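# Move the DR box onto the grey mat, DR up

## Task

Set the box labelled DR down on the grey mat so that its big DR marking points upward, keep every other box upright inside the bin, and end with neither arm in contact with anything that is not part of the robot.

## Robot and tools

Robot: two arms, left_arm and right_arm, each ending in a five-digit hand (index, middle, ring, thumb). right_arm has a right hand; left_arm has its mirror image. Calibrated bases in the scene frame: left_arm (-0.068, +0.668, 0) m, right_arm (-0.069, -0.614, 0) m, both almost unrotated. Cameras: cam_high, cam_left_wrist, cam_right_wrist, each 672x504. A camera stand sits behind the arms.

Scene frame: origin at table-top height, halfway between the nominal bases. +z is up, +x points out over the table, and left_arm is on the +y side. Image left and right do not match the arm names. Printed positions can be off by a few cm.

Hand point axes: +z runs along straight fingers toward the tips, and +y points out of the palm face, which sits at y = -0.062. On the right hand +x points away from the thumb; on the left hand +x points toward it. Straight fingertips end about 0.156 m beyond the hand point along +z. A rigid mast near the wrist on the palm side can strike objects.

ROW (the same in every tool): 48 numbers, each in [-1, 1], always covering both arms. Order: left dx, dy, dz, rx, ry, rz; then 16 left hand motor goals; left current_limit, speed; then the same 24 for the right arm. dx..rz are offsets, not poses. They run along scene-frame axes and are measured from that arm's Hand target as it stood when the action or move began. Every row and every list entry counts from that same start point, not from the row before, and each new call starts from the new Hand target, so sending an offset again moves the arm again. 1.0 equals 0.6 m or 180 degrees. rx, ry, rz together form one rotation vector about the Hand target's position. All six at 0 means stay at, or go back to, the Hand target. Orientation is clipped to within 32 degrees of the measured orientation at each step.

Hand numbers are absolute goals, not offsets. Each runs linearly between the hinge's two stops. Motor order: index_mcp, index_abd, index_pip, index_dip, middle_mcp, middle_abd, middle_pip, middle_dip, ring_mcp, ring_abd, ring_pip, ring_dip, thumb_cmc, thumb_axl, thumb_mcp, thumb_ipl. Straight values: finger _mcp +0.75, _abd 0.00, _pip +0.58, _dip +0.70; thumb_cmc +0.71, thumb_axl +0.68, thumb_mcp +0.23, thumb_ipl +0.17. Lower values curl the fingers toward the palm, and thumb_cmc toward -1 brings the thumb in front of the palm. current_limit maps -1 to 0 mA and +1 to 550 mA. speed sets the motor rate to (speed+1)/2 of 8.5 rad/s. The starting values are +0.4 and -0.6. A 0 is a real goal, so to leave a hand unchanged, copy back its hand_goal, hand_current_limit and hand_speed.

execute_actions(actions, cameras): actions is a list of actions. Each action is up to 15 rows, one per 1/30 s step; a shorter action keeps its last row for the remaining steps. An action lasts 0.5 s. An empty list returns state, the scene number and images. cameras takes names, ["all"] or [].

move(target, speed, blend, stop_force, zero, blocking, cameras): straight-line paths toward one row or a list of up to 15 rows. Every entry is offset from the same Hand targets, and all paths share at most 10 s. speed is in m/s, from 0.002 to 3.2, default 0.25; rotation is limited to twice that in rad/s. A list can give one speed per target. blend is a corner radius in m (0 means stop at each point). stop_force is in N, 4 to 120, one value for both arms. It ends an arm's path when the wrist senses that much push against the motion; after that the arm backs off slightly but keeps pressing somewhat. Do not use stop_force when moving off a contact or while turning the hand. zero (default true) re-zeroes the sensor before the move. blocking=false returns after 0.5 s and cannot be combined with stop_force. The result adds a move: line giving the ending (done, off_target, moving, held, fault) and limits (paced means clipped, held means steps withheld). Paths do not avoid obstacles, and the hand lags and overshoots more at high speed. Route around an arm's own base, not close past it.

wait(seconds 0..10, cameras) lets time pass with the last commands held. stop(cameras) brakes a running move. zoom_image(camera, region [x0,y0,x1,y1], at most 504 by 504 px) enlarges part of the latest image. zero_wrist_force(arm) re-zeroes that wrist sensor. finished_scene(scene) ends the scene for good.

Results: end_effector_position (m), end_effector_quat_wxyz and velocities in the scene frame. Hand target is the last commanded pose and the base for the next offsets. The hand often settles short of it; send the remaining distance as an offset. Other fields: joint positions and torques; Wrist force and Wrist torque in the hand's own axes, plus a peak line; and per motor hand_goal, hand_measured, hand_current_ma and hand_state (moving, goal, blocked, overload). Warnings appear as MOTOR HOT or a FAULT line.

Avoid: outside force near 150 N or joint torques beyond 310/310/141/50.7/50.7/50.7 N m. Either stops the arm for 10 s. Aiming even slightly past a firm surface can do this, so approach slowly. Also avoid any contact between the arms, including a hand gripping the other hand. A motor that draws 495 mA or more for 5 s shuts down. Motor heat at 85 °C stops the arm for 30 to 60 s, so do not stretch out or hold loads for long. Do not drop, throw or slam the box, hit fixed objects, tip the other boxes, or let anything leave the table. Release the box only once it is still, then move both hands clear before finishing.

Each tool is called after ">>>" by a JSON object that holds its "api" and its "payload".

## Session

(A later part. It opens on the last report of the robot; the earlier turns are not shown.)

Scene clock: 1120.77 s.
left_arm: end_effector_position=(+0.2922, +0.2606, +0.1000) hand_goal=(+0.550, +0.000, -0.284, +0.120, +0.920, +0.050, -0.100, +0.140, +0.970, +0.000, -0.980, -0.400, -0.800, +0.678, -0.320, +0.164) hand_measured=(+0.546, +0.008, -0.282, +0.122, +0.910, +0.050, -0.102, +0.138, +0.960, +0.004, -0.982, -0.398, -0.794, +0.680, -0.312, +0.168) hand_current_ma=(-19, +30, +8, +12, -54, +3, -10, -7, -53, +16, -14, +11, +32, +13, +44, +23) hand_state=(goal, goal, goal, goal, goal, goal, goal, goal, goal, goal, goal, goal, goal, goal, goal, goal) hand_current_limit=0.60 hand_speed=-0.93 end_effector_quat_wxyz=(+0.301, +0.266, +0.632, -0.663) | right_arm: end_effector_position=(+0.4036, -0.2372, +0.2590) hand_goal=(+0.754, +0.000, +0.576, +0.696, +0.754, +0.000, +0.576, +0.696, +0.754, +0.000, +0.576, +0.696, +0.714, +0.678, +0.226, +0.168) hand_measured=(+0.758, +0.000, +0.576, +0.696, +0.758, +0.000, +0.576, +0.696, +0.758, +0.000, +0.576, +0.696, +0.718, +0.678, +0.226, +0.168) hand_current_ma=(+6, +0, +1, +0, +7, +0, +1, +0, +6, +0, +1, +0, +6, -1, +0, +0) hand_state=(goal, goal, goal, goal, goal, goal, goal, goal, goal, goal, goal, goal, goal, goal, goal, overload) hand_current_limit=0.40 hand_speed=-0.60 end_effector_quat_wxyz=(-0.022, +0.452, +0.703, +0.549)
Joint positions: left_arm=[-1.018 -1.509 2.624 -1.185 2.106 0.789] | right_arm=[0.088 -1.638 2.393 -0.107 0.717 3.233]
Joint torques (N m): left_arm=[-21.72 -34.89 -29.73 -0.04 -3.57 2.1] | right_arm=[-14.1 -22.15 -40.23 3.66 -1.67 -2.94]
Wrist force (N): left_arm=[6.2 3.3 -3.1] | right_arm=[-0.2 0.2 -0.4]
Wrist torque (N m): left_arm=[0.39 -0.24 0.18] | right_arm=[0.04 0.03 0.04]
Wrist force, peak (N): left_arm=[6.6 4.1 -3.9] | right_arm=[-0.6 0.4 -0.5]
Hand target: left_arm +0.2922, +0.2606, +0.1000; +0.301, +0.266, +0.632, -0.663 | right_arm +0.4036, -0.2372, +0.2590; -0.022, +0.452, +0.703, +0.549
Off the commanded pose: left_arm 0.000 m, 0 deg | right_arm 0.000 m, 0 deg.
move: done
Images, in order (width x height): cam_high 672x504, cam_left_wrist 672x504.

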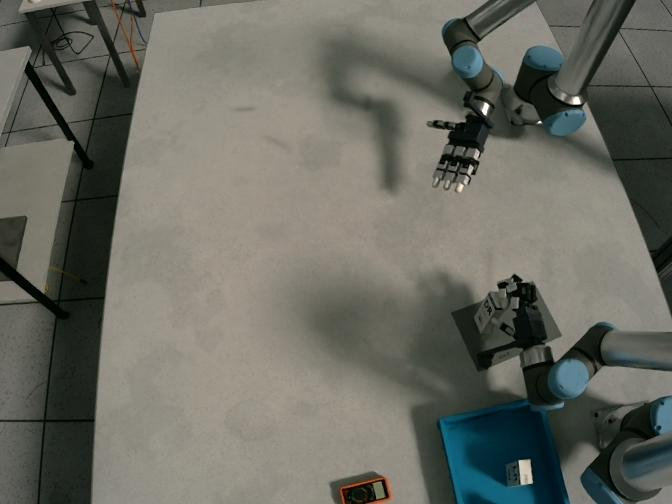

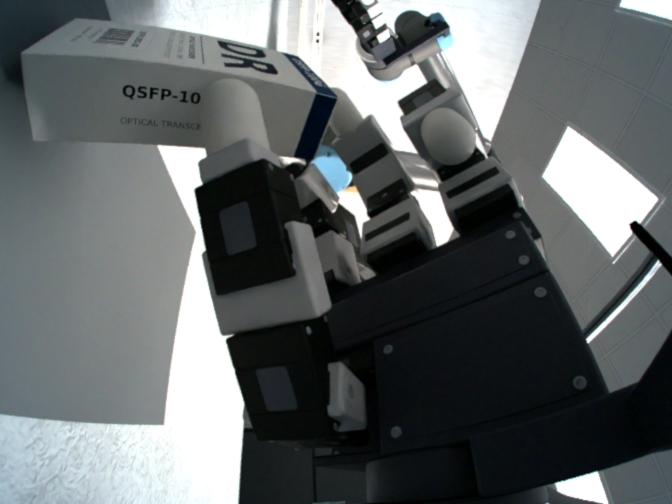

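>>> {"api": "move", "payload": {"target": [-0.017,-0.024,0.015,0,0,0.139,0.55,0,-0.285,0.12,0.92,0.05,-0.1,0.14,0.97,0,-0.98,-0.4,-0.8,0.677,-0.34,0.163,0.6,-0.93,0,0,0,0,0,0,0.754,0,0.576,0.696,0.754,0,0.576,0.696,0.754,0,0.576,0.696,0.714,0.678,0.226,0.168,0.4,-0.6], "speed": 0.12, "cameras": ["cam_high","cam_left_wrist"]}}

>>> {"api": "zoom_image", "payload": {"camera": "cam_high", "region": [465, 275, 525, 335]}}

Scene clock: 1167.47 s.
left_arm: end_effector_position=(+0.2820, +0.2462, +0.1090) hand_goal=(+0.550, +0.000, -0.284, +0.120, +0.920, +0.050, -0.100, +0.140, +0.970, +0.000, -0.980, -0.400, -0.800, +0.678, -0.340, +0.164) hand_measured=(+0.546, +0.008, -0.282, +0.122, +0.910, +0.050, -0.102, +0.138, +0.960, +0.004, -0.982, -0.398, -0.794, +0.680, -0.332, +0.168) hand_current_ma=(-19, +30, +8, +12, -54, +3, -10, -7, -53, +16, -14, +11, +32, +13, +47, +23) hand_state=(goal, goal, goal, goal, goal, goal, goal, goal, goal, goal, goal, goal, goal, goal, goal, goal) hand_current_limit=0.60 hand_speed=-0.93 end_effector_quat_wxyz=(+0.437, +0.123, +0.675, -0.582) | right_arm: end_effector_position=(+0.4036, -0.2372, +0.2590) hand_goal=(+0.754, +0.000, +0.576, +0.696, +0.754, +0.000, +0.576, +0.696, +0.754, +0.000, +0.576, +0.696, +0.714, +0.678, +0.226, +0.168) hand_measured=(+0.758, +0.000, +0.576, +0.696, +0.758, +0.000, +0.576, +0.696, +0.758, +0.000, +0.576, +0.696, +0.718, +0.678, +0.226, +0.168) hand_current_ma=(+6, +0, +1, +0, +7, +0, +1, +0, +6, +0, +1, +0, +6, -1, +0, +0) hand_state=(goal, goal, goal, goal, goal, goal, goal, goal, goal, goal, goal, goal, goal, goal, goal, overload) hand_current_limit=0.40 hand_speed=-0.60 end_effector_quat_wxyz=(-0.022, +0.452, +0.703, +0.549)
Joint positions: left_arm=[-1.487 -1.637 2.716 -1.144 1.203 0.848] | right_arm=[0.088 -1.638 2.393 -0.107 0.717 3.233]
Joint torques (N m): left_arm=[-23.15 -25.1 -15.98 -3.52 -3.66 2.12] | right_arm=[-12.49 -21.76 -40.34 4.07 -1.5 -2.68]
Wrist force (N): left_arm=[5.6 3.2 -3.7] | right_arm=[-0.3 0.2 -0.5]
Wrist torque (N m): left_arm=[0.35 -0.23 0.13] | right_arm=[0.05 0.05 0.03]
Wrist force, peak (N): left_arm=[6.7 3.7 -3.1] | right_arm=[-0.7 0.4 -0.5]
Hand target: left_arm +0.2820, +0.2462, +0.1090; +0.437, +0.123, +0.675, -0.582 | right_arm +0.4036, -0.2372, +0.2590; -0.022, +0.452, +0.703, +0.549
Off the commanded pose: left_arm 0.000 m, 0 deg | right_arm 0.000 m, 0 deg.
move: done
Images, in order (width x height): cam_high 672x504, cam_left_wrist 672x504.

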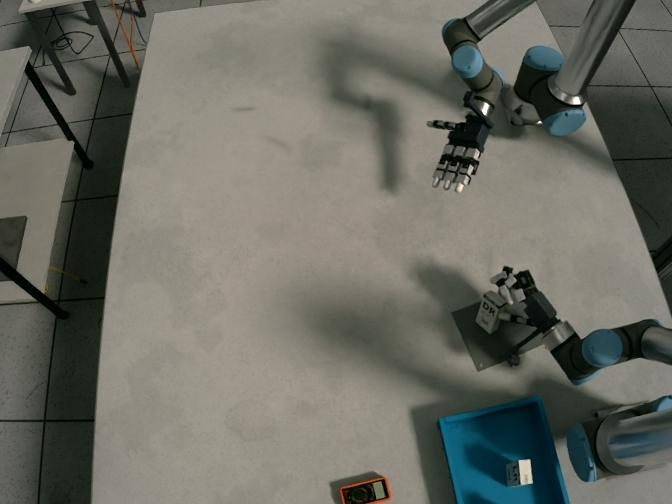

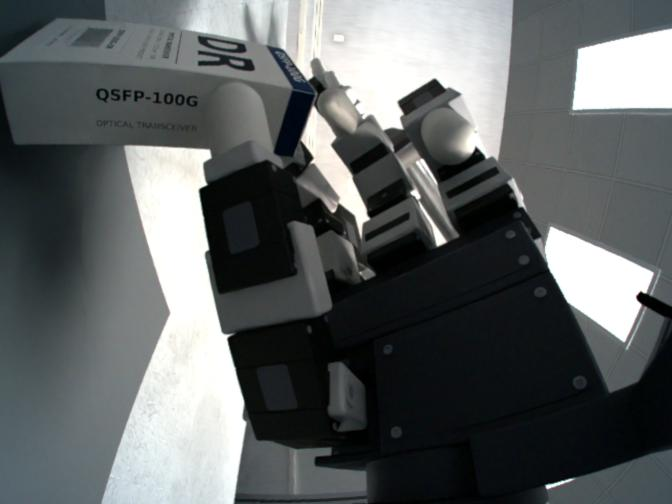

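Scaled by 8.400 from the camera's 672x504 image, which has a finer 960x720 frame.

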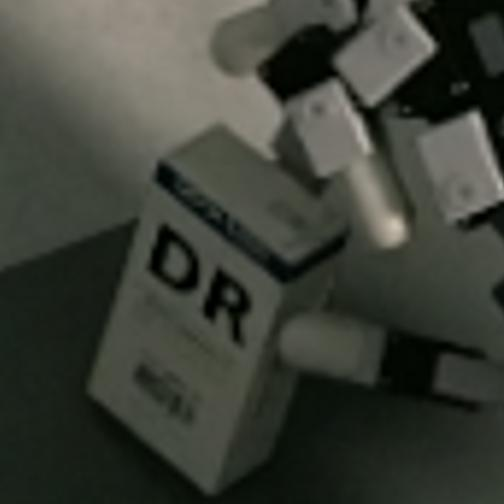

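>>> {"api": "move", "payload": {"target": [[0.0275,0.0083,-0.0387,0,0,0,0.55,0,-0.285,0.12,0.92,0.05,-0.1,0.14,0.97,0,-0.98,-0.4,-0.8,0.677,-0.27,0.163,0.6,-0.93,0,0,0,0,0,0,0.754,0,0.576,0.696,0.754,0,0.576,0.696,0.754,0,0.576,0.696,0.714,0.678,0.226,0.168,0.4,-0.6],[0.0132,-0.0078,-0.062,0,0,0,0.55,0,-0.285,0.12,0.92,0.05,-0.1,0.14,0.97,0,-0.98,-0.4,-0.8,0.677,-0.27,0.163,0.6,-0.93,0,0,0,0,0,0,0.754,0,0.576,0.696,0.754,0,0.576,0.696,0.754,0,0.576,0.696,0.714,0.678,0.226,0.168,0.4,-0.6]], "speed": 0.04, "stop_force": 8, "cameras": ["cam_high","cam_left_wrist"]}}

>>> {"api": "zoom_image", "payload": {"camera": "cam_high", "region": [465, 275, 525, 335]}}

Scene clock: 1218.10 s.
left_arm: end_effector_position=(+0.2899, +0.2415, +0.0718) hand_goal=(+0.550, +0.000, -0.284, +0.120, +0.920, +0.050, -0.100, +0.140, +0.970, +0.000, -0.980, -0.400, -0.800, +0.678, -0.270, +0.164) hand_measured=(+0.546, +0.008, -0.282, +0.122, +0.910, +0.050, -0.102, +0.138, +0.960, +0.004, -0.982, -0.398, -0.794, +0.680, -0.268, +0.166) hand_current_ma=(-20, +30, +8, +12, -54, +3, -10, -7, -53, +16, -14, +11, +26, +9, +8, +18) hand_state=(goal, goal, goal, goal, goal, goal, goal, goal, goal, goal, goal, goal, goal, goal, goal, goal) hand_current_limit=0.60 hand_speed=-0.93 end_effector_quat_wxyz=(+0.437, +0.123, +0.675, -0.582) | right_arm: end_effector_position=(+0.4036, -0.2372, +0.2590) hand_goal=(+0.754, +0.000, +0.576, +0.696, +0.754, +0.000, +0.576, +0.696, +0.754, +0.000, +0.576, +0.696, +0.714, +0.678, +0.226, +0.168) hand_measured=(+0.758, +0.000, +0.576, +0.696, +0.758, +0.000, +0.576, +0.696, +0.758, +0.000, +0.576, +0.696, +0.718, +0.678, +0.226, +0.168) hand_current_ma=(+6, +0, +1, +0, +7, +0, +1, +0, +6, +0, +1, +0, +6, -1, +0, +0) hand_state=(goal, goal, goal, goal, goal, goal, goal, goal, goal, goal, goal, goal, goal, goal, goal, overload) hand_current_limit=0.40 hand_speed=-0.60 end_effector_quat_wxyz=(-0.022, +0.452, +0.703, +0.549)
Joint positions: left_arm=[-1.457 -1.484 2.722 -1.301 1.233 0.846] | right_arm=[0.088 -1.638 2.393 -0.107 0.717 3.233]
Joint torques (N m): left_arm=[-23.16 -10.3 -8.33 -4.58 -3.42 2.02] | right_arm=[-16.79 -23.42 -40.62 3.72 -1.29 -2.95]
Wrist force (N): left_arm=[5.5 3.6 -3.3] | right_arm=[-0.2 0.3 -0.4]
Wrist torque (N m): left_arm=[0.38 -0.20 0.10] | right_arm=[0.05 0.02 0.05]
Wrist force, peak (N): left_arm=[6.3 3.5 -3.4] | right_arm=[-0.5 0.3 -0.8]
Hand target: left_arm +0.2899, +0.2415, +0.0718; +0.437, +0.123, +0.675, -0.582 | right_arm +0.4036, -0.2372, +0.2590; -0.022, +0.452, +0.703, +0.549
Off the commanded pose: left_arm 0.000 m, 0 deg | right_arm 0.000 m, 0 deg.
move: done
Images, in order (width x height): cam_high 672x504, cam_left_wrist 672x504.

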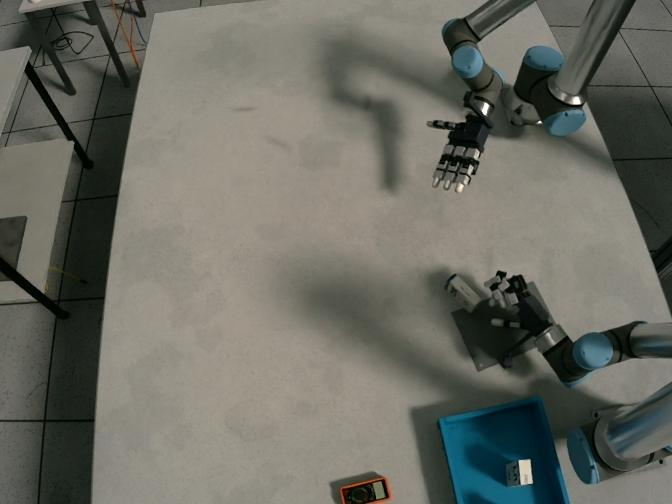

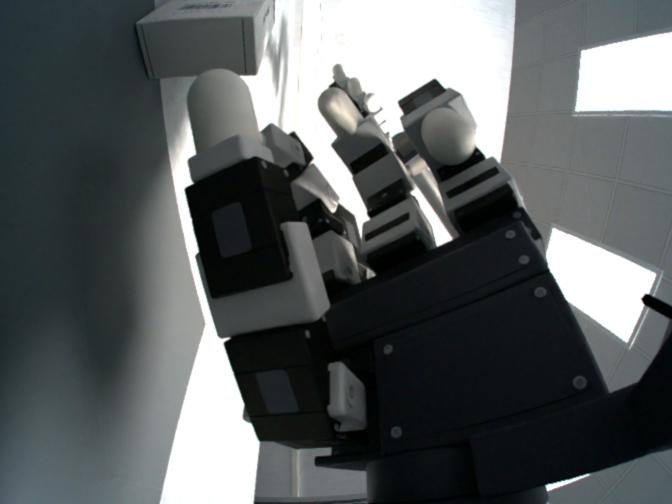

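Scaled by 8.400 from the camera's 672x504 image, which has a finer 960x720 frame.

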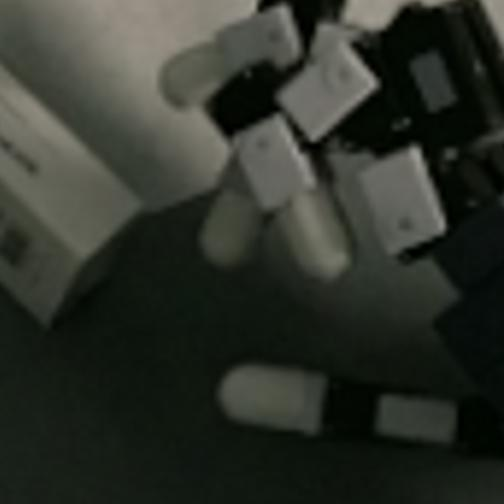

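>>> {"api": "zoom_image", "payload": {"camera": "cam_high", "region": [430, 260, 500, 320]}}

Scaled by 7.200 from the camera's 672x504 image, which has a finer 960x720 frame.

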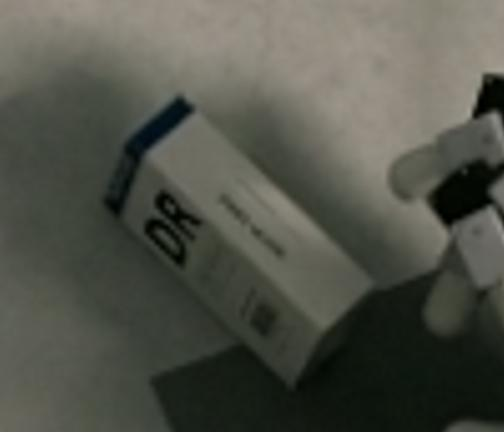

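>>> {"api": "move", "payload": {"target": [[0,0,0.2,0,0,0,0.59,0,-0.153,0.116,0.59,0,-0.153,0.116,0.97,0,-0.98,-0.4,-0.669,0.677,0.0,0.163,0.6,-0.8,0,0,0,0,0,0,0.754,0,0.576,0.696,0.754,0,0.576,0.696,0.754,0,0.576,0.696,0.714,0.678,0.226,0.168,0.4,-0.6],[0.17,-0.106,0.2,0.1987,0.2434,-0.3198,0.59,0,-0.153,0.116,0.59,0,-0.153,0.116,0.97,0,-0.98,-0.4,-0.669,0.677,0.0,0.163,0.6,-0.8,0,0,0,0,0,0,0.754,0,0.576,0.696,0.754,0,0.576,0.696,0.754,0,0.576,0.696,0.714,0.678,0.226,0.168,0.4,-0.6]], "speed": 0.35, "blend": 0.02, "cameras": ["cam_high","cam_left_wrist"]}}

>>> {"api": "zoom_image", "payload": {"camera": "cam_high", "region": [430, 260, 530, 335]}}

Scene clock: 1284.37 s.
left_arm: end_effector_position=(+0.3919, +0.1779, +0.1918) hand_goal=(+0.590, +0.000, -0.152, +0.116, +0.590, +0.000, -0.152, +0.116, +0.970, +0.000, -0.980, -0.400, -0.668, +0.678, +0.000, +0.164) hand_measured=(+0.576, +0.004, -0.156, +0.118, +0.586, +0.004, -0.150, +0.118, +0.960, +0.004, -0.982, -0.398, -0.664, +0.680, -0.002, +0.166) hand_current_ma=(-71, +12, -15, +13, -20, +14, +6, +11, -48, +12, -8, +11, +20, +9, -7, +13) hand_state=(goal, goal, goal, goal, goal, goal, goal, goal, goal, goal, goal, goal, goal, goal, goal, goal) hand_current_limit=0.60 hand_speed=-0.80 end_effector_quat_wxyz=(-0.208, +0.326, +0.778, -0.495) | right_arm: end_effector_position=(+0.4036, -0.2372, +0.2590) hand_goal=(+0.754, +0.000, +0.576, +0.696, +0.754, +0.000, +0.576, +0.696, +0.754, +0.000, +0.576, +0.696, +0.714, +0.678, +0.226, +0.168) hand_measured=(+0.758, +0.000, +0.576, +0.696, +0.758, +0.000, +0.576, +0.696, +0.758, +0.000, +0.576, +0.696, +0.718, +0.678, +0.226, +0.168) hand_current_ma=(+6, +0, +1, +0, +7, +0, +1, +0, +6, +0, +1, +0, +6, -1, +0, +0) hand_state=(goal, goal, goal, goal, goal, goal, goal, goal, goal, goal, goal, goal, goal, goal, goal, overload) hand_current_limit=0.40 hand_speed=-0.60 end_effector_quat_wxyz=(-0.022, +0.452, +0.703, +0.549)
Joint positions: left_arm=[-0.809 -0.985 1.573 0.975 2.704 1.562] | right_arm=[0.088 -1.638 2.393 -0.107 0.717 3.233]
Joint torques (N m): left_arm=[-22.95 -64.4 -41.75 4.78 -1.51 1.61] | right_arm=[-14.68 -24.27 -41.56 3.96 -1.34 -3.13]
Wrist force (N): left_arm=[3.0 4.0 -1.6] | right_arm=[-0.5 0.1 -0.5]
Wrist torque (N m): left_arm=[0.27 -0.14 -0.02] | right_arm=[0.04 0.06 0.02]
Wrist force, peak (N): left_arm=[7.2 4.7 -3.6] | right_arm=[-0.4 0.2 -0.8]
Hand target: left_arm +0.3919, +0.1779, +0.1918; -0.208, +0.326, +0.778, -0.495 | right_arm +0.4036, -0.2372, +0.2590; -0.022, +0.452, +0.703, +0.549
Off the commanded pose: left_arm 0.000 m, 0 deg | right_arm 0.000 m, 0 deg.
move: done
Images, in order (width x height): cam_high 672x504, cam_left_wrist 672x504.

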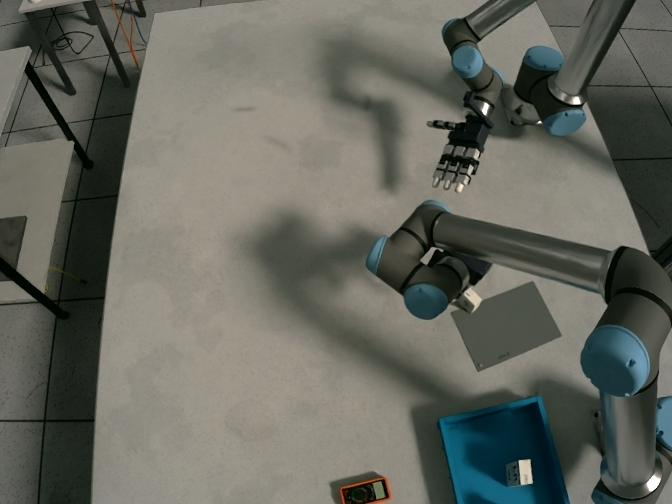

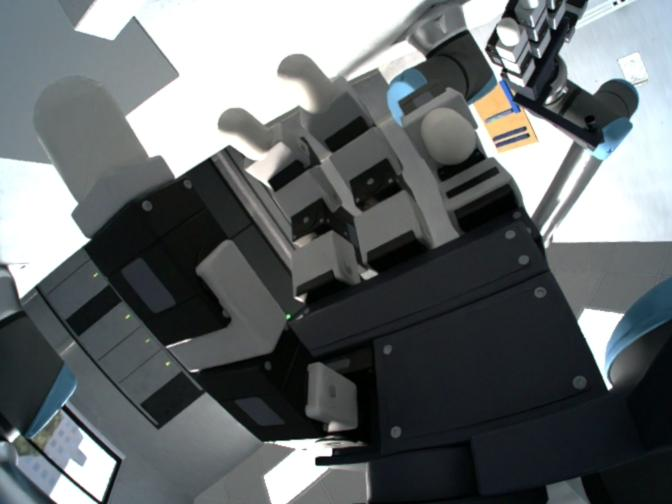

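Scaled by 5.040 from the camera's 672x504 image, which has a finer 960x720 frame.

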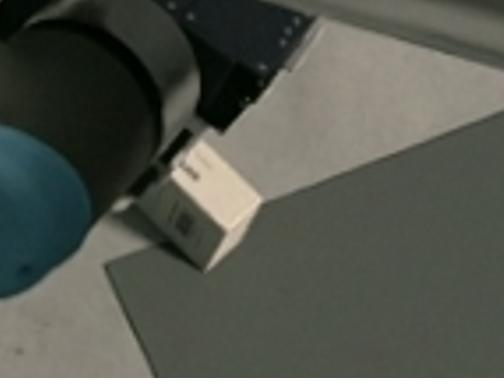

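>>> {"api": "move", "payload": {"target": [0,0,-0.207,0,0,0,0.59,0,-0.153,0.116,0.59,0,-0.153,0.116,0.97,0,-0.98,-0.4,-0.669,0.677,0.0,0.163,0.6,-0.8,0,0,0,0,0,0,0.754,0,0.576,0.696,0.754,0,0.576,0.696,0.754,0,0.576,0.696,0.714,0.678,0.226,0.168,0.4,-0.6], "speed": 0.1, "stop_force": 10, "cameras": ["cam_high","cam_left_wrist"]}}

>>> {"api": "zoom_image", "payload": {"camera": "cam_left_wrist", "region": [0, 0, 504, 300]}}

Scene clock: 1296.80 s.
left_arm: end_effector_position=(+0.3918, +0.1780, +0.0951) hand_goal=(+0.590, +0.000, -0.152, +0.116, +0.590, +0.000, -0.152, +0.116, +0.970, +0.000, -0.980, -0.400, -0.668, +0.678, +0.000, +0.164) hand_measured=(+0.592, +0.004, -0.168, +0.100, +0.592, +0.002, -0.156, +0.110, +0.960, +0.004, -0.982, -0.398, -0.664, +0.680, -0.002, +0.166) hand_current_ma=(+5, +12, -74, -74, +5, +11, -17, -25, -48, +12, -7, +11, +15, +9, -7, +13) hand_state=(goal, goal, goal, goal, goal, goal, goal, goal, goal, goal, goal, goal, goal, goal, goal, goal) hand_current_limit=0.60 hand_speed=-0.80 end_effector_quat_wxyz=(-0.208, +0.326, +0.778, -0.495) | right_arm: end_effector_position=(+0.4036, -0.2372, +0.2590) hand_goal=(+0.754, +0.000, +0.576, +0.696, +0.754, +0.000, +0.576, +0.696, +0.754, +0.000, +0.576, +0.696, +0.714, +0.678, +0.226, +0.168) hand_measured=(+0.758, +0.000, +0.576, +0.696, +0.758, +0.000, +0.576, +0.696, +0.758, +0.000, +0.576, +0.696, +0.718, +0.678, +0.226, +0.168) hand_current_ma=(+6, +0, +1, +0, +7, +0, +1, +0, +6, +0, +1, +0, +6, -1, +0, +0) hand_state=(goal, goal, goal, goal, goal, goal, goal, goal, goal, goal, goal, goal, goal, goal, goal, overload) hand_current_limit=0.40 hand_speed=-0.60 end_effector_quat_wxyz=(-0.022, +0.452, +0.703, +0.549)
Joint positions: left_arm=[-0.809 -0.888 1.613 0.84 2.704 1.563] | right_arm=[0.088 -1.638 2.393 -0.107 0.717 3.233]
Joint torques (N m): left_arm=[-7.94 -85.67 -36.61 4.97 -1.97 -1.27] | right_arm=[-14.97 -23.05 -40.21 3.74 -1.28 -2.81]
Wrist force (N): left_arm=[3.0 2.7 -2.2] | right_arm=[-0.4 0.0 -0.5]
Wrist torque (N m): left_arm=[0.48 -0.08 -0.07] | right_arm=[0.03 0.05 0.03]
Wrist force, peak (N): left_arm=[4.8 -24.3 -13.3] | right_arm=[-0.5 0.6 -0.7]
Hand target: left_arm +0.3918, +0.1780, +0.0951; -0.208, +0.326, +0.778, -0.495 (not the last commanded pose) | right_arm +0.4036, -0.2372, +0.2590; -0.022, +0.452, +0.703, +0.549
Off the commanded pose: left_arm 0.027 m, 0 deg | right_arm 0.000 m, 0 deg.
move: contact (left_arm)
Images, in order (width x height): cam_high 672x504, cam_left_wrist 672x504.

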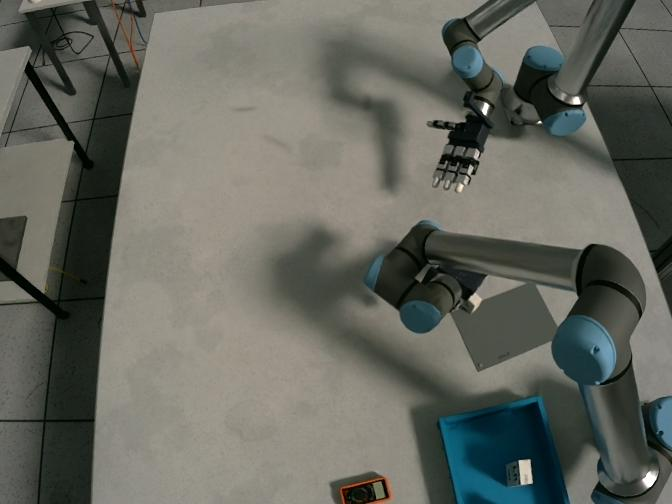

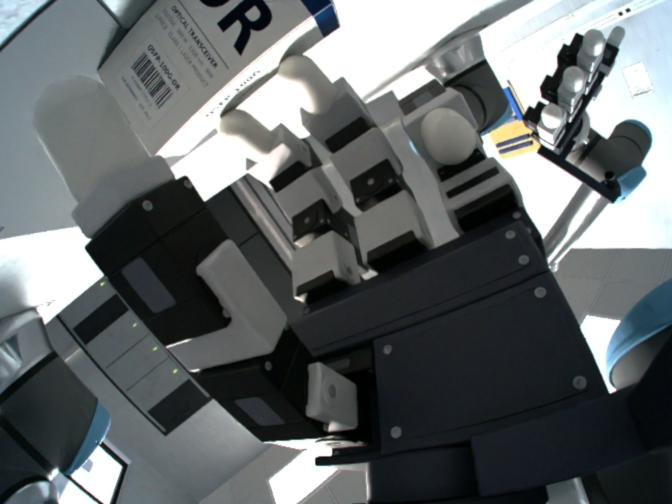

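Scaled by 1.000.

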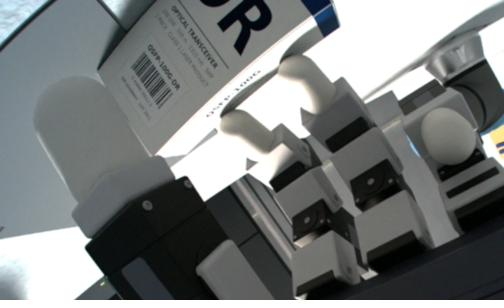

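>>> {"api": "zoom_image", "payload": {"camera": "cam_left_wrist", "region": [150, 0, 400, 180]}}

>>> {"api": "zoom_image", "payload": {"camera": "cam_high", "region": [440, 250, 510, 325]}}

Scaled by 2.016 from the camera's 672x504 image, which has a finer 960x720 frame.

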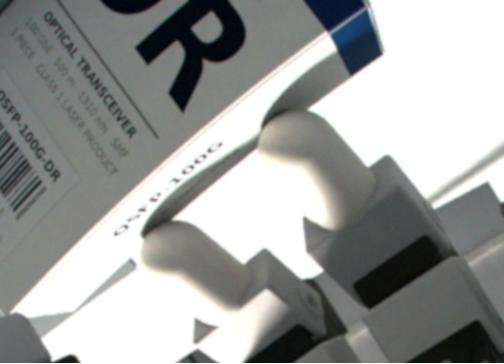

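Scaled by 6.720 from the camera's 672x504 image, which has a finer 960x720 frame.

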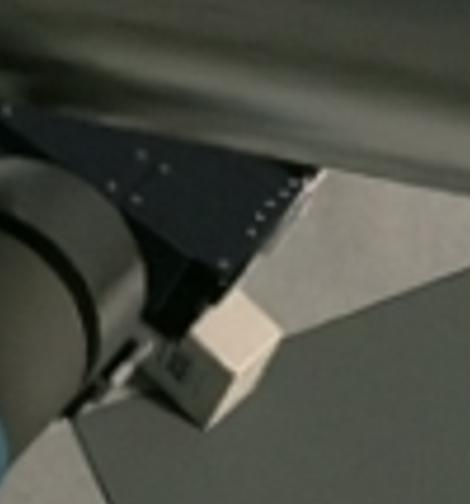

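>>> {"api": "move", "payload": {"target": [[0,0,0.04,0,0,0,0.59,0,-0.153,0.116,0.59,0,-0.153,0.116,0.97,0,-0.98,-0.4,-0.669,0.677,0.0,0.163,0.6,-0.8,0,0,0,0,0,0,0.754,0,0.576,0.696,0.754,0,0.576,0.696,0.754,0,0.576,0.696,0.714,0.678,0.226,0.168,0.4,-0.6],[-0.0617,-0.0607,0.04,0,0,0,0.59,0,-0.153,0.116,0.59,0,-0.153,0.116,0.97,0,-0.98,-0.4,-0.669,0.677,0.0,0.163,0.6,-0.8,0,0,0,0,0,0,0.754,0,0.576,0.696,0.754,0,0.576,0.696,0.754,0,0.576,0.696,0.714,0.678,0.226,0.168,0.4,-0.6]], "speed": 0.15}}

>>> {"api": "move", "payload": {"target": [0,0,-0.0885,0,0,0,0.59,0,-0.153,0.116,0.59,0,-0.153,0.116,0.97,0,-0.98,-0.4,-0.669,0.677,0.0,0.163,0.6,-0.8,0,0,0,0,0,0,0.754,0,0.576,0.696,0.754,0,0.576,0.696,0.754,0,0.576,0.696,0.714,0.678,0.226,0.168,0.4,-0.6], "speed": 0.07, "stop_force": 8, "cameras": ["cam_high","cam_left_wrist"]}}

>>> {"api": "zoom_image", "payload": {"camera": "cam_left_wrist", "region": [0, 0, 400, 260]}}

Scene clock: 1340.37 s.
left_arm: end_effector_position=(+0.3548, +0.1416, +0.1191) hand_goal=(+0.590, +0.000, -0.152, +0.116, +0.590, +0.000, -0.152, +0.116, +0.970, +0.000, -0.980, -0.400, -0.668, +0.678, +0.000, +0.164) hand_measured=(+0.584, +0.004, -0.154, +0.114, +0.586, +0.002, -0.154, +0.114, +0.960, +0.004, -0.982, -0.398, -0.664, +0.680, -0.002, +0.166) hand_current_ma=(-25, +12, -13, -12, -22, +11, -12, -10, -48, +12, -7, +11, +15, +9, -7, +12) hand_state=(goal, goal, goal, goal, goal, goal, goal, goal, goal, goal, goal, goal, goal, goal, goal, goal) hand_current_limit=0.60 hand_speed=-0.80 end_effector_quat_wxyz=(-0.208, +0.326, +0.778, -0.495) | right_arm: end_effector_position=(+0.4036, -0.2372, +0.2590) hand_goal=(+0.754, +0.000, +0.576, +0.696, +0.754, +0.000, +0.576, +0.696, +0.754, +0.000, +0.576, +0.696, +0.714, +0.678, +0.226, +0.168) hand_measured=(+0.758, +0.000, +0.576, +0.696, +0.758, +0.000, +0.576, +0.696, +0.758, +0.000, +0.576, +0.696, +0.718, +0.678, +0.226, +0.168) hand_current_ma=(+6, +0, +1, +0, +7, +0, +1, +0, +6, +0, +1, +0, +6, -1, +0, +0) hand_state=(goal, goal, goal, goal, goal, goal, goal, goal, goal, goal, goal, goal, goal, goal, goal, overload) hand_current_limit=0.40 hand_speed=-0.60 end_effector_quat_wxyz=(-0.022, +0.452, +0.703, +0.549)
Joint positions: left_arm=[-0.885 -0.949 1.628 0.727 2.698 1.387] | right_arm=[0.088 -1.638 2.393 -0.107 0.717 3.233]
Joint torques (N m): left_arm=[-23.3 -85.31 -23.23 1.47 -1.92 -2.12] | right_arm=[-15.8 -24.29 -40.39 3.56 -1.59 -2.86]
Wrist force (N): left_arm=[3.3 4.4 -1.8] | right_arm=[-0.2 0.2 -0.6]
Wrist torque (N m): left_arm=[0.46 -0.13 0.13] | right_arm=[0.05 0.03 0.04]
Wrist force, peak (N): left_arm=[2.8 4.9 -2.8] | right_arm=[-0.4 0.3 -0.8]
Hand target: left_arm +0.3548, +0.1416, +0.1191; -0.208, +0.326, +0.778, -0.495 | right_arm +0.4036, -0.2372, +0.2590; -0.022, +0.452, +0.703, +0.549
Off the commanded pose: left_arm 0.000 m, 0 deg | right_arm 0.000 m, 0 deg.
move: done

Scene clock: 1342.10 s.
left_arm: end_effector_position=(+0.3548, +0.1416, +0.0660) hand_goal=(+0.590, +0.000, -0.152, +0.116, +0.590, +0.000, -0.152, +0.116, +0.970, +0.000, -0.980, -0.400, -0.668, +0.678, +0.000, +0.164) hand_measured=(+0.584, +0.004, -0.154, +0.114, +0.586, +0.002, -0.154, +0.114, +0.960, +0.004, -0.982, -0.398, -0.664, +0.680, -0.002, +0.166) hand_current_ma=(-25, +12, -13, -12, -22, +11, -12, -10, -48, +12, -7, +11, +15, +9, -7, +12) hand_state=(goal, goal, goal, goal, goal, goal, goal, goal, goal, goal, goal, goal, goal, goal, goal, goal) hand_current_limit=0.60 hand_speed=-0.80 end_effector_quat_wxyz=(-0.208, +0.326, +0.778, -0.495) | right_arm: end_effector_position=(+0.4036, -0.2372, +0.2590) hand_goal=(+0.754, +0.000, +0.576, +0.696, +0.754, +0.000, +0.576, +0.696, +0.754, +0.000, +0.576, +0.696, +0.714, +0.678, +0.226, +0.168) hand_measured=(+0.758, +0.000, +0.576, +0.696, +0.758, +0.000, +0.576, +0.696, +0.758, +0.000, +0.576, +0.696, +0.718, +0.678, +0.226, +0.168) hand_current_ma=(+6, +0, +1, +0, +7, +0, +1, +0, +6, +0, +1, +0, +6, -1, +0, +0) hand_state=(goal, goal, goal, goal, goal, goal, goal, goal, goal, goal, goal, goal, goal, goal, goal, overload) hand_current_limit=0.40 hand_speed=-0.60 end_effector_quat_wxyz=(-0.022, +0.452, +0.703, +0.549)
Joint positions: left_arm=[-0.885 -0.893 1.645 0.652 2.698 1.387] | right_arm=[0.088 -1.638 2.393 -0.107 0.717 3.233]
Joint torques (N m): left_arm=[-21.7 -65.31 -20.51 1.08 -1.41 -2.15] | right_arm=[-14.75 -23.24 -40.85 3.71 -1.35 -2.83]
Wrist force (N): left_arm=[3.2 4.2 -1.6] | right_arm=[-0.3 0.2 -0.7]
Wrist torque (N m): left_arm=[0.39 -0.14 0.11] | right_arm=[0.07 0.05 0.03]
Wrist force, peak (N): left_arm=[3.2 4.8 -1.4] | right_arm=[-0.5 0.3 -0.6]
Hand target: left_arm +0.3548, +0.1416, +0.0660; -0.208, +0.326, +0.778, -0.495 | right_arm +0.4036, -0.2372, +0.2590; -0.022, +0.452, +0.703, +0.549
Off the commanded pose: left_arm 0.000 m, 0 deg | right_arm 0.000 m, 0 deg.
move: done
Images, in order (width x height): cam_high 672x504, cam_left_wrist 672x504.

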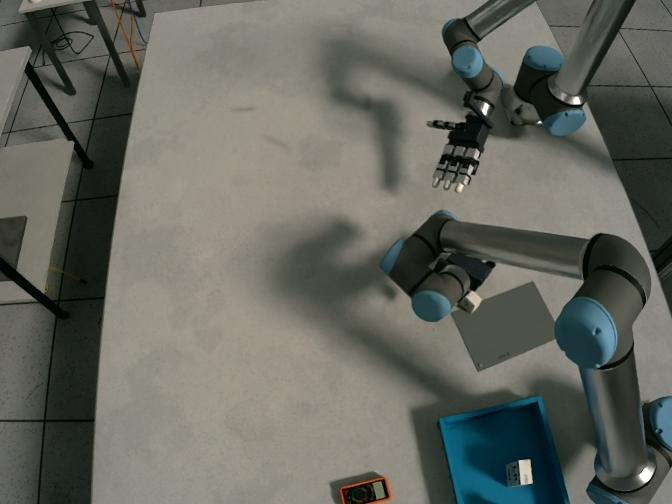

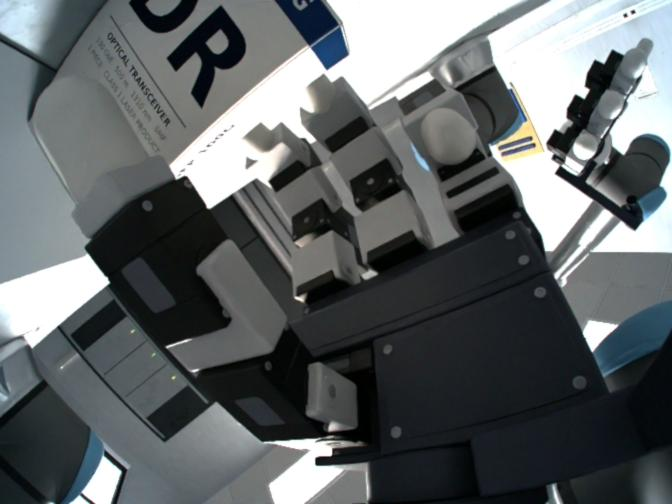

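Scaled by 1.260 from the camera's 672x504 image, which has a finer 960x720 frame.

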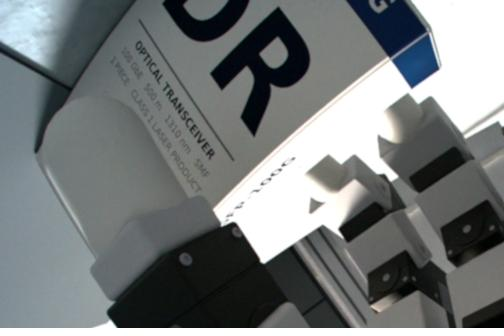

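>>> {"api": "move", "payload": {"target": [0,0,0,0,0,0,0.28,0,-0.153,0.116,0.28,0,-0.153,0.116,0.97,0,-0.98,-0.4,-0.669,0.677,-0.26,0.163,0.6,-0.9,0,0,0,0,0,0,0.754,0,0.576,0.696,0.754,0,0.576,0.696,0.754,0,0.576,0.696,0.714,0.678,0.226,0.168,0.4,-0.6], "speed": 0.1, "cameras": ["cam_left_wrist","cam_high"]}}

>>> {"api": "zoom_image", "payload": {"camera": "cam_left_wrist", "region": [0, 0, 400, 260]}}

Scene clock: 1348.47 s.
left_arm: end_effector_position=(+0.3548, +0.1416, +0.0660) hand_goal=(+0.280, +0.000, -0.152, +0.116, +0.280, +0.000, -0.152, +0.116, +0.970, +0.000, -0.980, -0.400, -0.668, +0.678, -0.260, +0.164) hand_measured=(+0.310, +0.002, -0.148, +0.114, +0.340, -0.002, -0.138, +0.118, +0.960, +0.004, -0.982, -0.398, -0.660, +0.682, -0.172, +0.184) hand_current_ma=(+153, +8, +23, -5, +310, -4, +62, +7, -48, +12, -7, +11, +40, +21, +439, +124) hand_state=(blocked, goal, goal, goal, blocked, goal, goal, goal, goal, goal, goal, goal, goal, goal, blocked, goal) hand_current_limit=0.60 hand_speed=-0.90 end_effector_quat_wxyz=(-0.208, +0.326, +0.778, -0.495) | right_arm: end_effector_position=(+0.4036, -0.2372, +0.2590) hand_goal=(+0.754, +0.000, +0.576, +0.696, +0.754, +0.000, +0.576, +0.696, +0.754, +0.000, +0.576, +0.696, +0.714, +0.678, +0.226, +0.168) hand_measured=(+0.758, +0.000, +0.576, +0.696, +0.758, +0.000, +0.576, +0.696, +0.758, +0.000, +0.576, +0.696, +0.718, +0.678, +0.226, +0.168) hand_current_ma=(+6, +0, +1, +0, +7, +0, +1, +0, +6, +0, +1, +0, +6, -1, +0, +0) hand_state=(goal, goal, goal, goal, goal, goal, goal, goal, goal, goal, goal, goal, goal, goal, goal, overload) hand_current_limit=0.40 hand_speed=-0.60 end_effector_quat_wxyz=(-0.022, +0.452, +0.703, +0.549)
Joint positions: left_arm=[-0.885 -0.893 1.645 0.652 2.698 1.387] | right_arm=[0.088 -1.638 2.393 -0.107 0.717 3.233]
Joint torques (N m): left_arm=[-23.16 -67.09 -21.69 1.08 -0.81 -2.04] | right_arm=[-14.55 -24.02 -40.94 3.88 -1.41 -2.68]
Wrist force (N): left_arm=[2.9 3.2 -1.4] | right_arm=[-0.4 0.2 -0.8]
Wrist torque (N m): left_arm=[0.40 -0.14 0.16] | right_arm=[0.07 0.06 0.03]
Wrist force, peak (N): left_arm=[3.5 4.4 -1.6] | right_arm=[-0.5 0.5 -0.7]
Hand target: left_arm +0.3548, +0.1416, +0.0660; -0.208, +0.326, +0.778, -0.495 | right_arm +0.4036, -0.2372, +0.2590; -0.022, +0.452, +0.703, +0.549
Off the commanded pose: left_arm 0.000 m, 0 deg | right_arm 0.000 m, 0 deg.
move: done
Images, in order (width x height): cam_high 672x504, cam_left_wrist 672x504.

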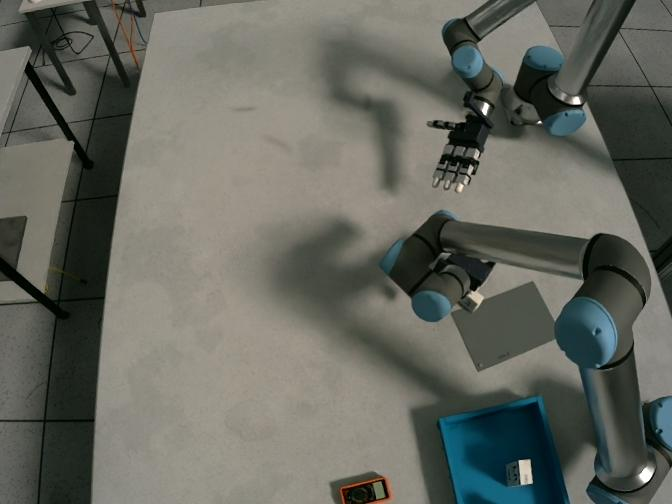

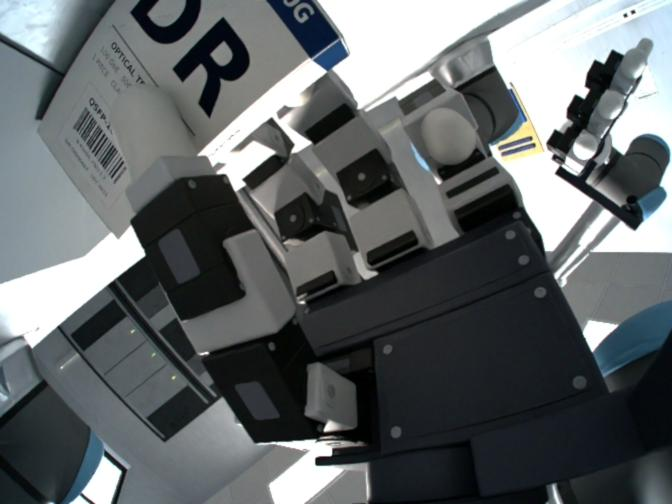

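Scaled by 1.260 from the camera's 672x504 image, which has a finer 960x720 frame.

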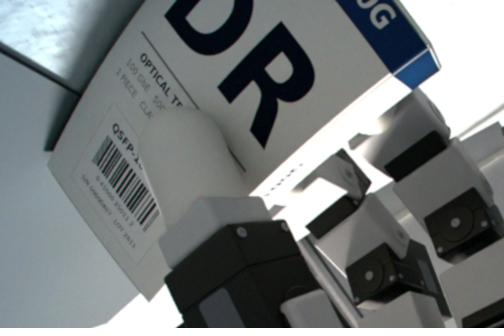

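>>> {"api": "move", "payload": {"target": [[0,0,0.1,0,0,0,0.28,0,-0.153,0.116,0.29,0,-0.153,0.116,0.97,0,-0.98,-0.4,-0.669,0.677,-0.25,0.163,0.6,-0.9,0,0,0,0,0,0,0.754,0,0.576,0.696,0.754,0,0.576,0.696,0.754,0,0.576,0.696,0.714,0.678,0.226,0.168,0.4,-0.6],[-0.143,0.2057,0.09,0.1633,-0.1664,0,0.28,0,-0.153,0.116,0.29,0,-0.153,0.116,0.97,0,-0.98,-0.4,-0.669,0.677,-0.25,0.163,0.6,-0.9,0,0,0,0,0,0,0.754,0,0.576,0.696,0.754,0,0.576,0.696,0.754,0,0.576,0.696,0.714,0.678,0.226,0.168,0.4,-0.6]], "speed": 0.15, "blend": 0.02, "cameras": ["cam_left_wrist","cam_high"]}}

>>> {"api": "zoom_image", "payload": {"camera": "cam_high", "region": [440, 260, 560, 380]}}

Scene clock: 1387.23 s.
left_arm: end_effector_position=(+0.2690, +0.2650, +0.1200) hand_goal=(+0.280, +0.000, -0.152, +0.116, +0.290, +0.000, -0.152, +0.116, +0.970, +0.000, -0.980, -0.400, -0.668, +0.678, -0.250, +0.164) hand_measured=(+0.310, +0.002, -0.138, +0.120, +0.334, -0.002, -0.136, +0.122, +0.960, +0.004, -0.980, -0.398, -0.654, +0.684, -0.174, +0.184) hand_current_ma=(+153, +8, +66, +18, +225, -6, +79, +25, -46, +12, -3, +11, +66, +34, +440, +124) hand_state=(blocked, goal, goal, goal, blocked, goal, goal, goal, goal, goal, goal, goal, goal, goal, blocked, goal) hand_current_limit=0.60 hand_speed=-0.90 end_effector_quat_wxyz=(-0.077, +0.379, +0.904, -0.184) | right_arm: end_effector_position=(+0.4036, -0.2372, +0.2590) hand_goal=(+0.754, +0.000, +0.576, +0.696, +0.754, +0.000, +0.576, +0.696, +0.754, +0.000, +0.576, +0.696, +0.714, +0.678, +0.226, +0.168) hand_measured=(+0.758, +0.000, +0.576, +0.696, +0.758, +0.000, +0.576, +0.696, +0.758, +0.000, +0.576, +0.696, +0.718, +0.678, +0.226, +0.168) hand_current_ma=(+6, +0, +1, +0, +7, +0, +1, +0, +6, +0, +1, +0, +6, -1, +0, +0) hand_state=(goal, goal, goal, goal, goal, goal, goal, goal, goal, goal, goal, goal, goal, goal, goal, overload) hand_current_limit=0.40 hand_speed=-0.60 end_effector_quat_wxyz=(-0.022, +0.452, +0.703, +0.549)
Joint positions: left_arm=[-1.174 -1.245 1.934 0.731 1.944 1.174] | right_arm=[0.088 -1.638 2.393 -0.107 0.717 3.233]
Joint torques (N m): left_arm=[-21.68 -64.37 -23.53 5.14 -2.55 -1.96] | right_arm=[-15 -22.69 -40.62 3.45 -1.34 -2.69]
Wrist force (N): left_arm=[2.2 1.9 1.8] | right_arm=[0.0 0.3 -0.5]
Wrist torque (N m): left_arm=[0.07 0.01 0.16] | right_arm=[0.06 0.00 0.06]
Wrist force, peak (N): left_arm=[3.2 6.1 -0.4] | right_arm=[-0.5 0.2 -0.8]
Hand target: left_arm +0.2690, +0.2650, +0.1200; -0.077, +0.379, +0.904, -0.184 | right_arm +0.4036, -0.2372, +0.2590; -0.022, +0.452, +0.703, +0.549
Off the commanded pose: left_arm 0.000 m, 0 deg | right_arm 0.000 m, 0 deg.
move: done
Images, in order (width x height): cam_high 672x504, cam_left_wrist 672x504.

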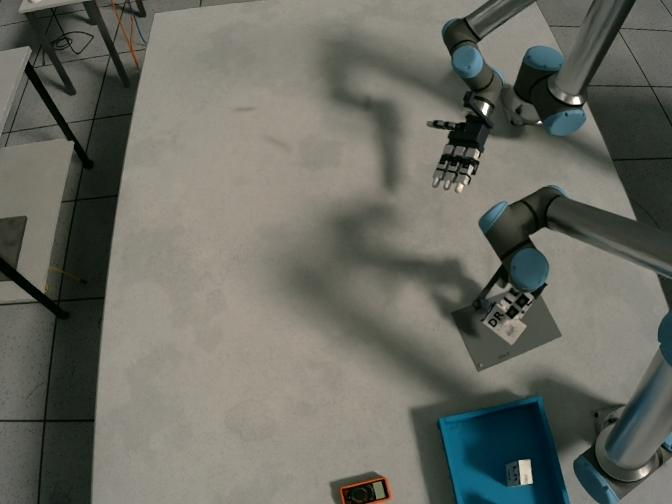

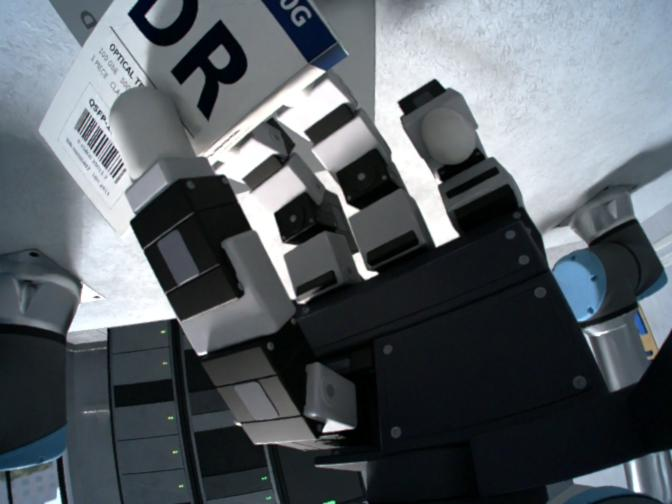

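Scaled by 4.200 from the camera's 672x504 image, which has a finer 960x720 frame.

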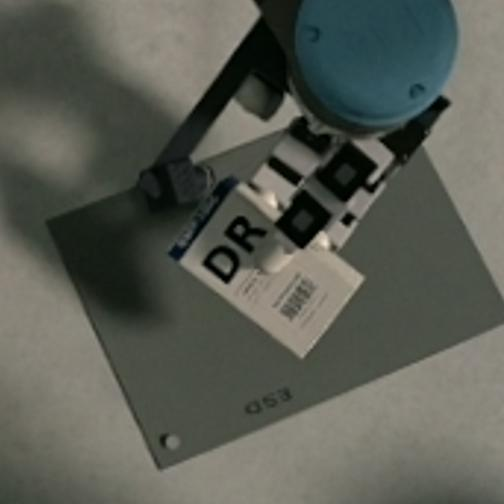

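>>> {"api": "move", "payload": {"target": [0,0,-0.105,0,0,0,0.28,0,-0.153,0.116,0.29,0,-0.153,0.116,0.97,0,-0.98,-0.4,-0.669,0.677,-0.25,0.163,0.6,-0.9,0,0,0,0,0,0,0.754,0,0.576,0.696,0.754,0,0.576,0.696,0.754,0,0.576,0.696,0.714,0.678,0.226,0.168,0.4,-0.6], "speed": 0.1}}

>>> {"api": "move", "payload": {"target": [0,0,-0.045,0,0,0,0.28,0,-0.153,0.116,0.29,0,-0.153,0.116,0.97,0,-0.98,-0.4,-0.669,0.677,-0.25,0.163,0.6,-0.9,0,0,0,0,0,0,0.754,0,0.576,0.696,0.754,0,0.576,0.696,0.754,0,0.576,0.696,0.714,0.678,0.226,0.168,0.4,-0.6], "speed": 0.02, "stop_force": 4, "cameras": ["cam_left_wrist","cam_high"]}}

>>> {"api": "zoom_image", "payload": {"camera": "cam_high", "region": [450, 270, 570, 375]}}

Scene clock: 1398.27 s.
left_arm: end_effector_position=(+0.2690, +0.2650, +0.0570) hand_goal=(+0.280, +0.000, -0.152, +0.116, +0.290, +0.000, -0.152, +0.116, +0.970, +0.000, -0.980, -0.400, -0.668, +0.678, -0.250, +0.164) hand_measured=(+0.310, +0.002, -0.138, +0.120, +0.334, -0.002, -0.136, +0.122, +0.962, +0.004, -0.980, -0.398, -0.654, +0.684, -0.174, +0.184) hand_current_ma=(+153, +8, +67, +18, +225, -7, +80, +25, -44, +12, -3, +11, +66, +34, +440, +124) hand_state=(blocked, goal, goal, goal, blocked, goal, goal, goal, goal, goal, goal, goal, goal, goal, blocked, goal) hand_current_limit=0.60 hand_speed=-0.90 end_effector_quat_wxyz=(-0.077, +0.379, +0.904, -0.184) | right_arm: end_effector_position=(+0.4036, -0.2372, +0.2590) hand_goal=(+0.754, +0.000, +0.576, +0.696, +0.754, +0.000, +0.576, +0.696, +0.754, +0.000, +0.576, +0.696, +0.714, +0.678, +0.226, +0.168) hand_measured=(+0.758, +0.000, +0.576, +0.696, +0.758, +0.000, +0.576, +0.696, +0.758, +0.000, +0.576, +0.696, +0.718, +0.678, +0.226, +0.168) hand_current_ma=(+6, +0, +1, +0, +7, +0, +1, +0, +6, +0, +1, +0, +6, -1, +0, +0) hand_state=(goal, goal, goal, goal, goal, goal, goal, goal, goal, goal, goal, goal, goal, goal, goal, overload) hand_current_limit=0.40 hand_speed=-0.60 end_effector_quat_wxyz=(-0.022, +0.452, +0.703, +0.549)
Joint positions: left_arm=[-1.174 -1.171 1.97 0.62 1.944 1.174] | right_arm=[0.088 -1.638 2.393 -0.107 0.717 3.233]
Joint torques (N m): left_arm=[-16.3 -45.15 -19.91 1.61 -2.32 -0.63] | right_arm=[-15.22 -23.67 -40.83 3.84 -0.87 -2.92]
Wrist force (N): left_arm=[2.6 1.6 2.0] | right_arm=[-0.2 0.2 -0.3]
Wrist torque (N m): left_arm=[-0.01 -0.06 0.17] | right_arm=[0.04 0.02 0.05]
Wrist force, peak (N): left_arm=[2.8 1.8 2.8] | right_arm=[-0.6 0.3 -0.8]
Hand target: left_arm +0.2690, +0.2650, +0.0570; -0.077, +0.379, +0.904, -0.184 | right_arm +0.4036, -0.2372, +0.2590; -0.022, +0.452, +0.703, +0.549
Off the commanded pose: left_arm 0.000 m, 0 deg | right_arm 0.000 m, 0 deg.
move: done

Scene clock: 1399.60 s.
left_arm: end_effector_position=(+0.2689, +0.2650, +0.0539) hand_goal=(+0.280, +0.000, -0.152, +0.116, +0.290, +0.000, -0.152, +0.116, +0.970, +0.000, -0.980, -0.400, -0.668, +0.678, -0.250, +0.164) hand_measured=(+0.310, +0.002, -0.136, +0.120, +0.334, -0.004, -0.138, +0.122, +0.962, +0.004, -0.980, -0.398, -0.652, +0.686, -0.174, +0.184) hand_current_ma=(+153, +8, +74, +18, +225, -12, +63, +29, -43, +12, -2, +11, +79, +41, +440, +124) hand_state=(blocked, goal, goal, goal, blocked, goal, goal, goal, goal, goal, goal, goal, goal, goal, blocked, goal) hand_current_limit=0.60 hand_speed=-0.90 end_effector_quat_wxyz=(-0.077, +0.379, +0.904, -0.184) | right_arm: end_effector_position=(+0.4036, -0.2372, +0.2590) hand_goal=(+0.754, +0.000, +0.576, +0.696, +0.754, +0.000, +0.576, +0.696, +0.754, +0.000, +0.576, +0.696, +0.714, +0.678, +0.226, +0.168) hand_measured=(+0.758, +0.000, +0.576, +0.696, +0.758, +0.000, +0.576, +0.696, +0.758, +0.000, +0.576, +0.696, +0.718, +0.678, +0.226, +0.168) hand_current_ma=(+6, +0, +1, +0, +7, +0, +1, +0, +6, +0, +1, +0, +6, -1, +0, +0) hand_state=(goal, goal, goal, goal, goal, goal, goal, goal, goal, goal, goal, goal, goal, goal, goal, overload) hand_current_limit=0.40 hand_speed=-0.60 end_effector_quat_wxyz=(-0.022, +0.452, +0.703, +0.549)
Joint positions: left_arm=[-1.174 -1.167 1.971 0.615 1.944 1.174] | right_arm=[0.088 -1.638 2.393 -0.107 0.717 3.233]
Joint torques (N m): left_arm=[-14.39 -64.57 -34.62 5.22 -2.44 -0.49] | right_arm=[-16.11 -23.86 -41.28 3.81 -1.05 -2.8]
Wrist force (N): left_arm=[2.9 -0.3 0.3] | right_arm=[-0.3 0.2 -0.5]
Wrist torque (N m): left_arm=[0.12 -0.10 0.24] | right_arm=[0.05 0.04 0.04]
Wrist force, peak (N): left_arm=[3.2 -9.9 -9.4] | right_arm=[-0.3 0.6 -0.6]
Hand target: left_arm +0.2689, +0.2650, +0.0539; -0.077, +0.379, +0.904, -0.184 (not the last commanded pose) | right_arm +0.4036, -0.2372, +0.2590; -0.022, +0.452, +0.703, +0.549
Off the commanded pose: left_arm 0.024 m, 0 deg | right_arm 0.000 m, 0 deg.
move: contact (left_arm)
Images, in order (width x height): cam_high 672x504, cam_left_wrist 672x504.

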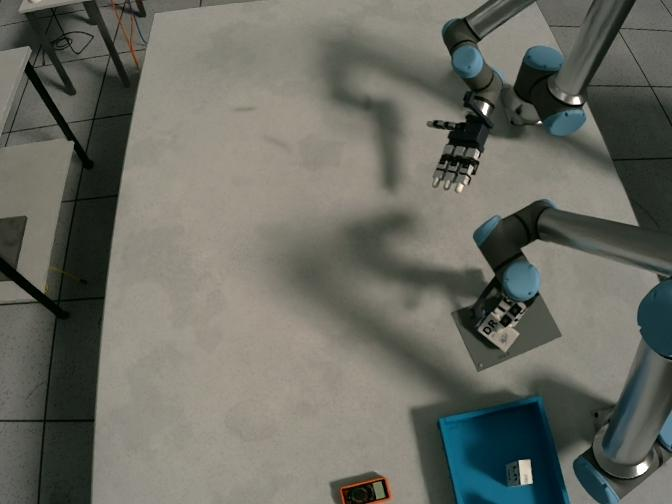

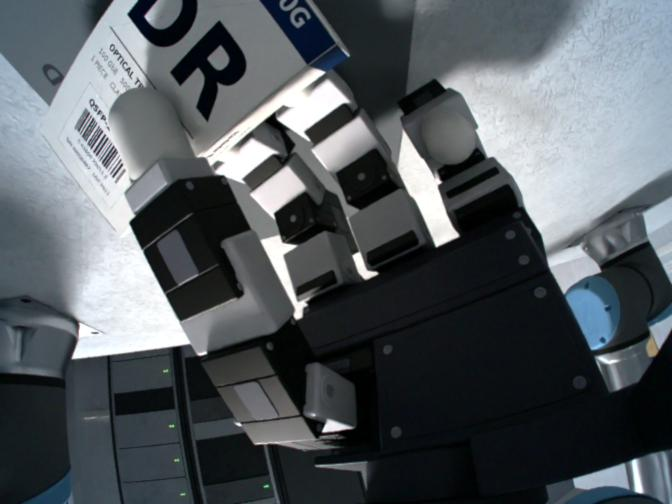

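Scaled by 4.200 from the camera's 672x504 image, which has a finer 960x720 frame.

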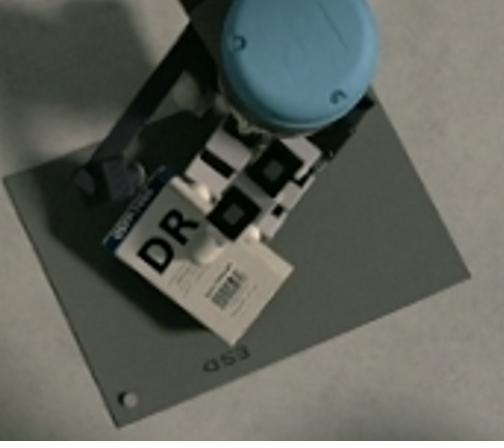

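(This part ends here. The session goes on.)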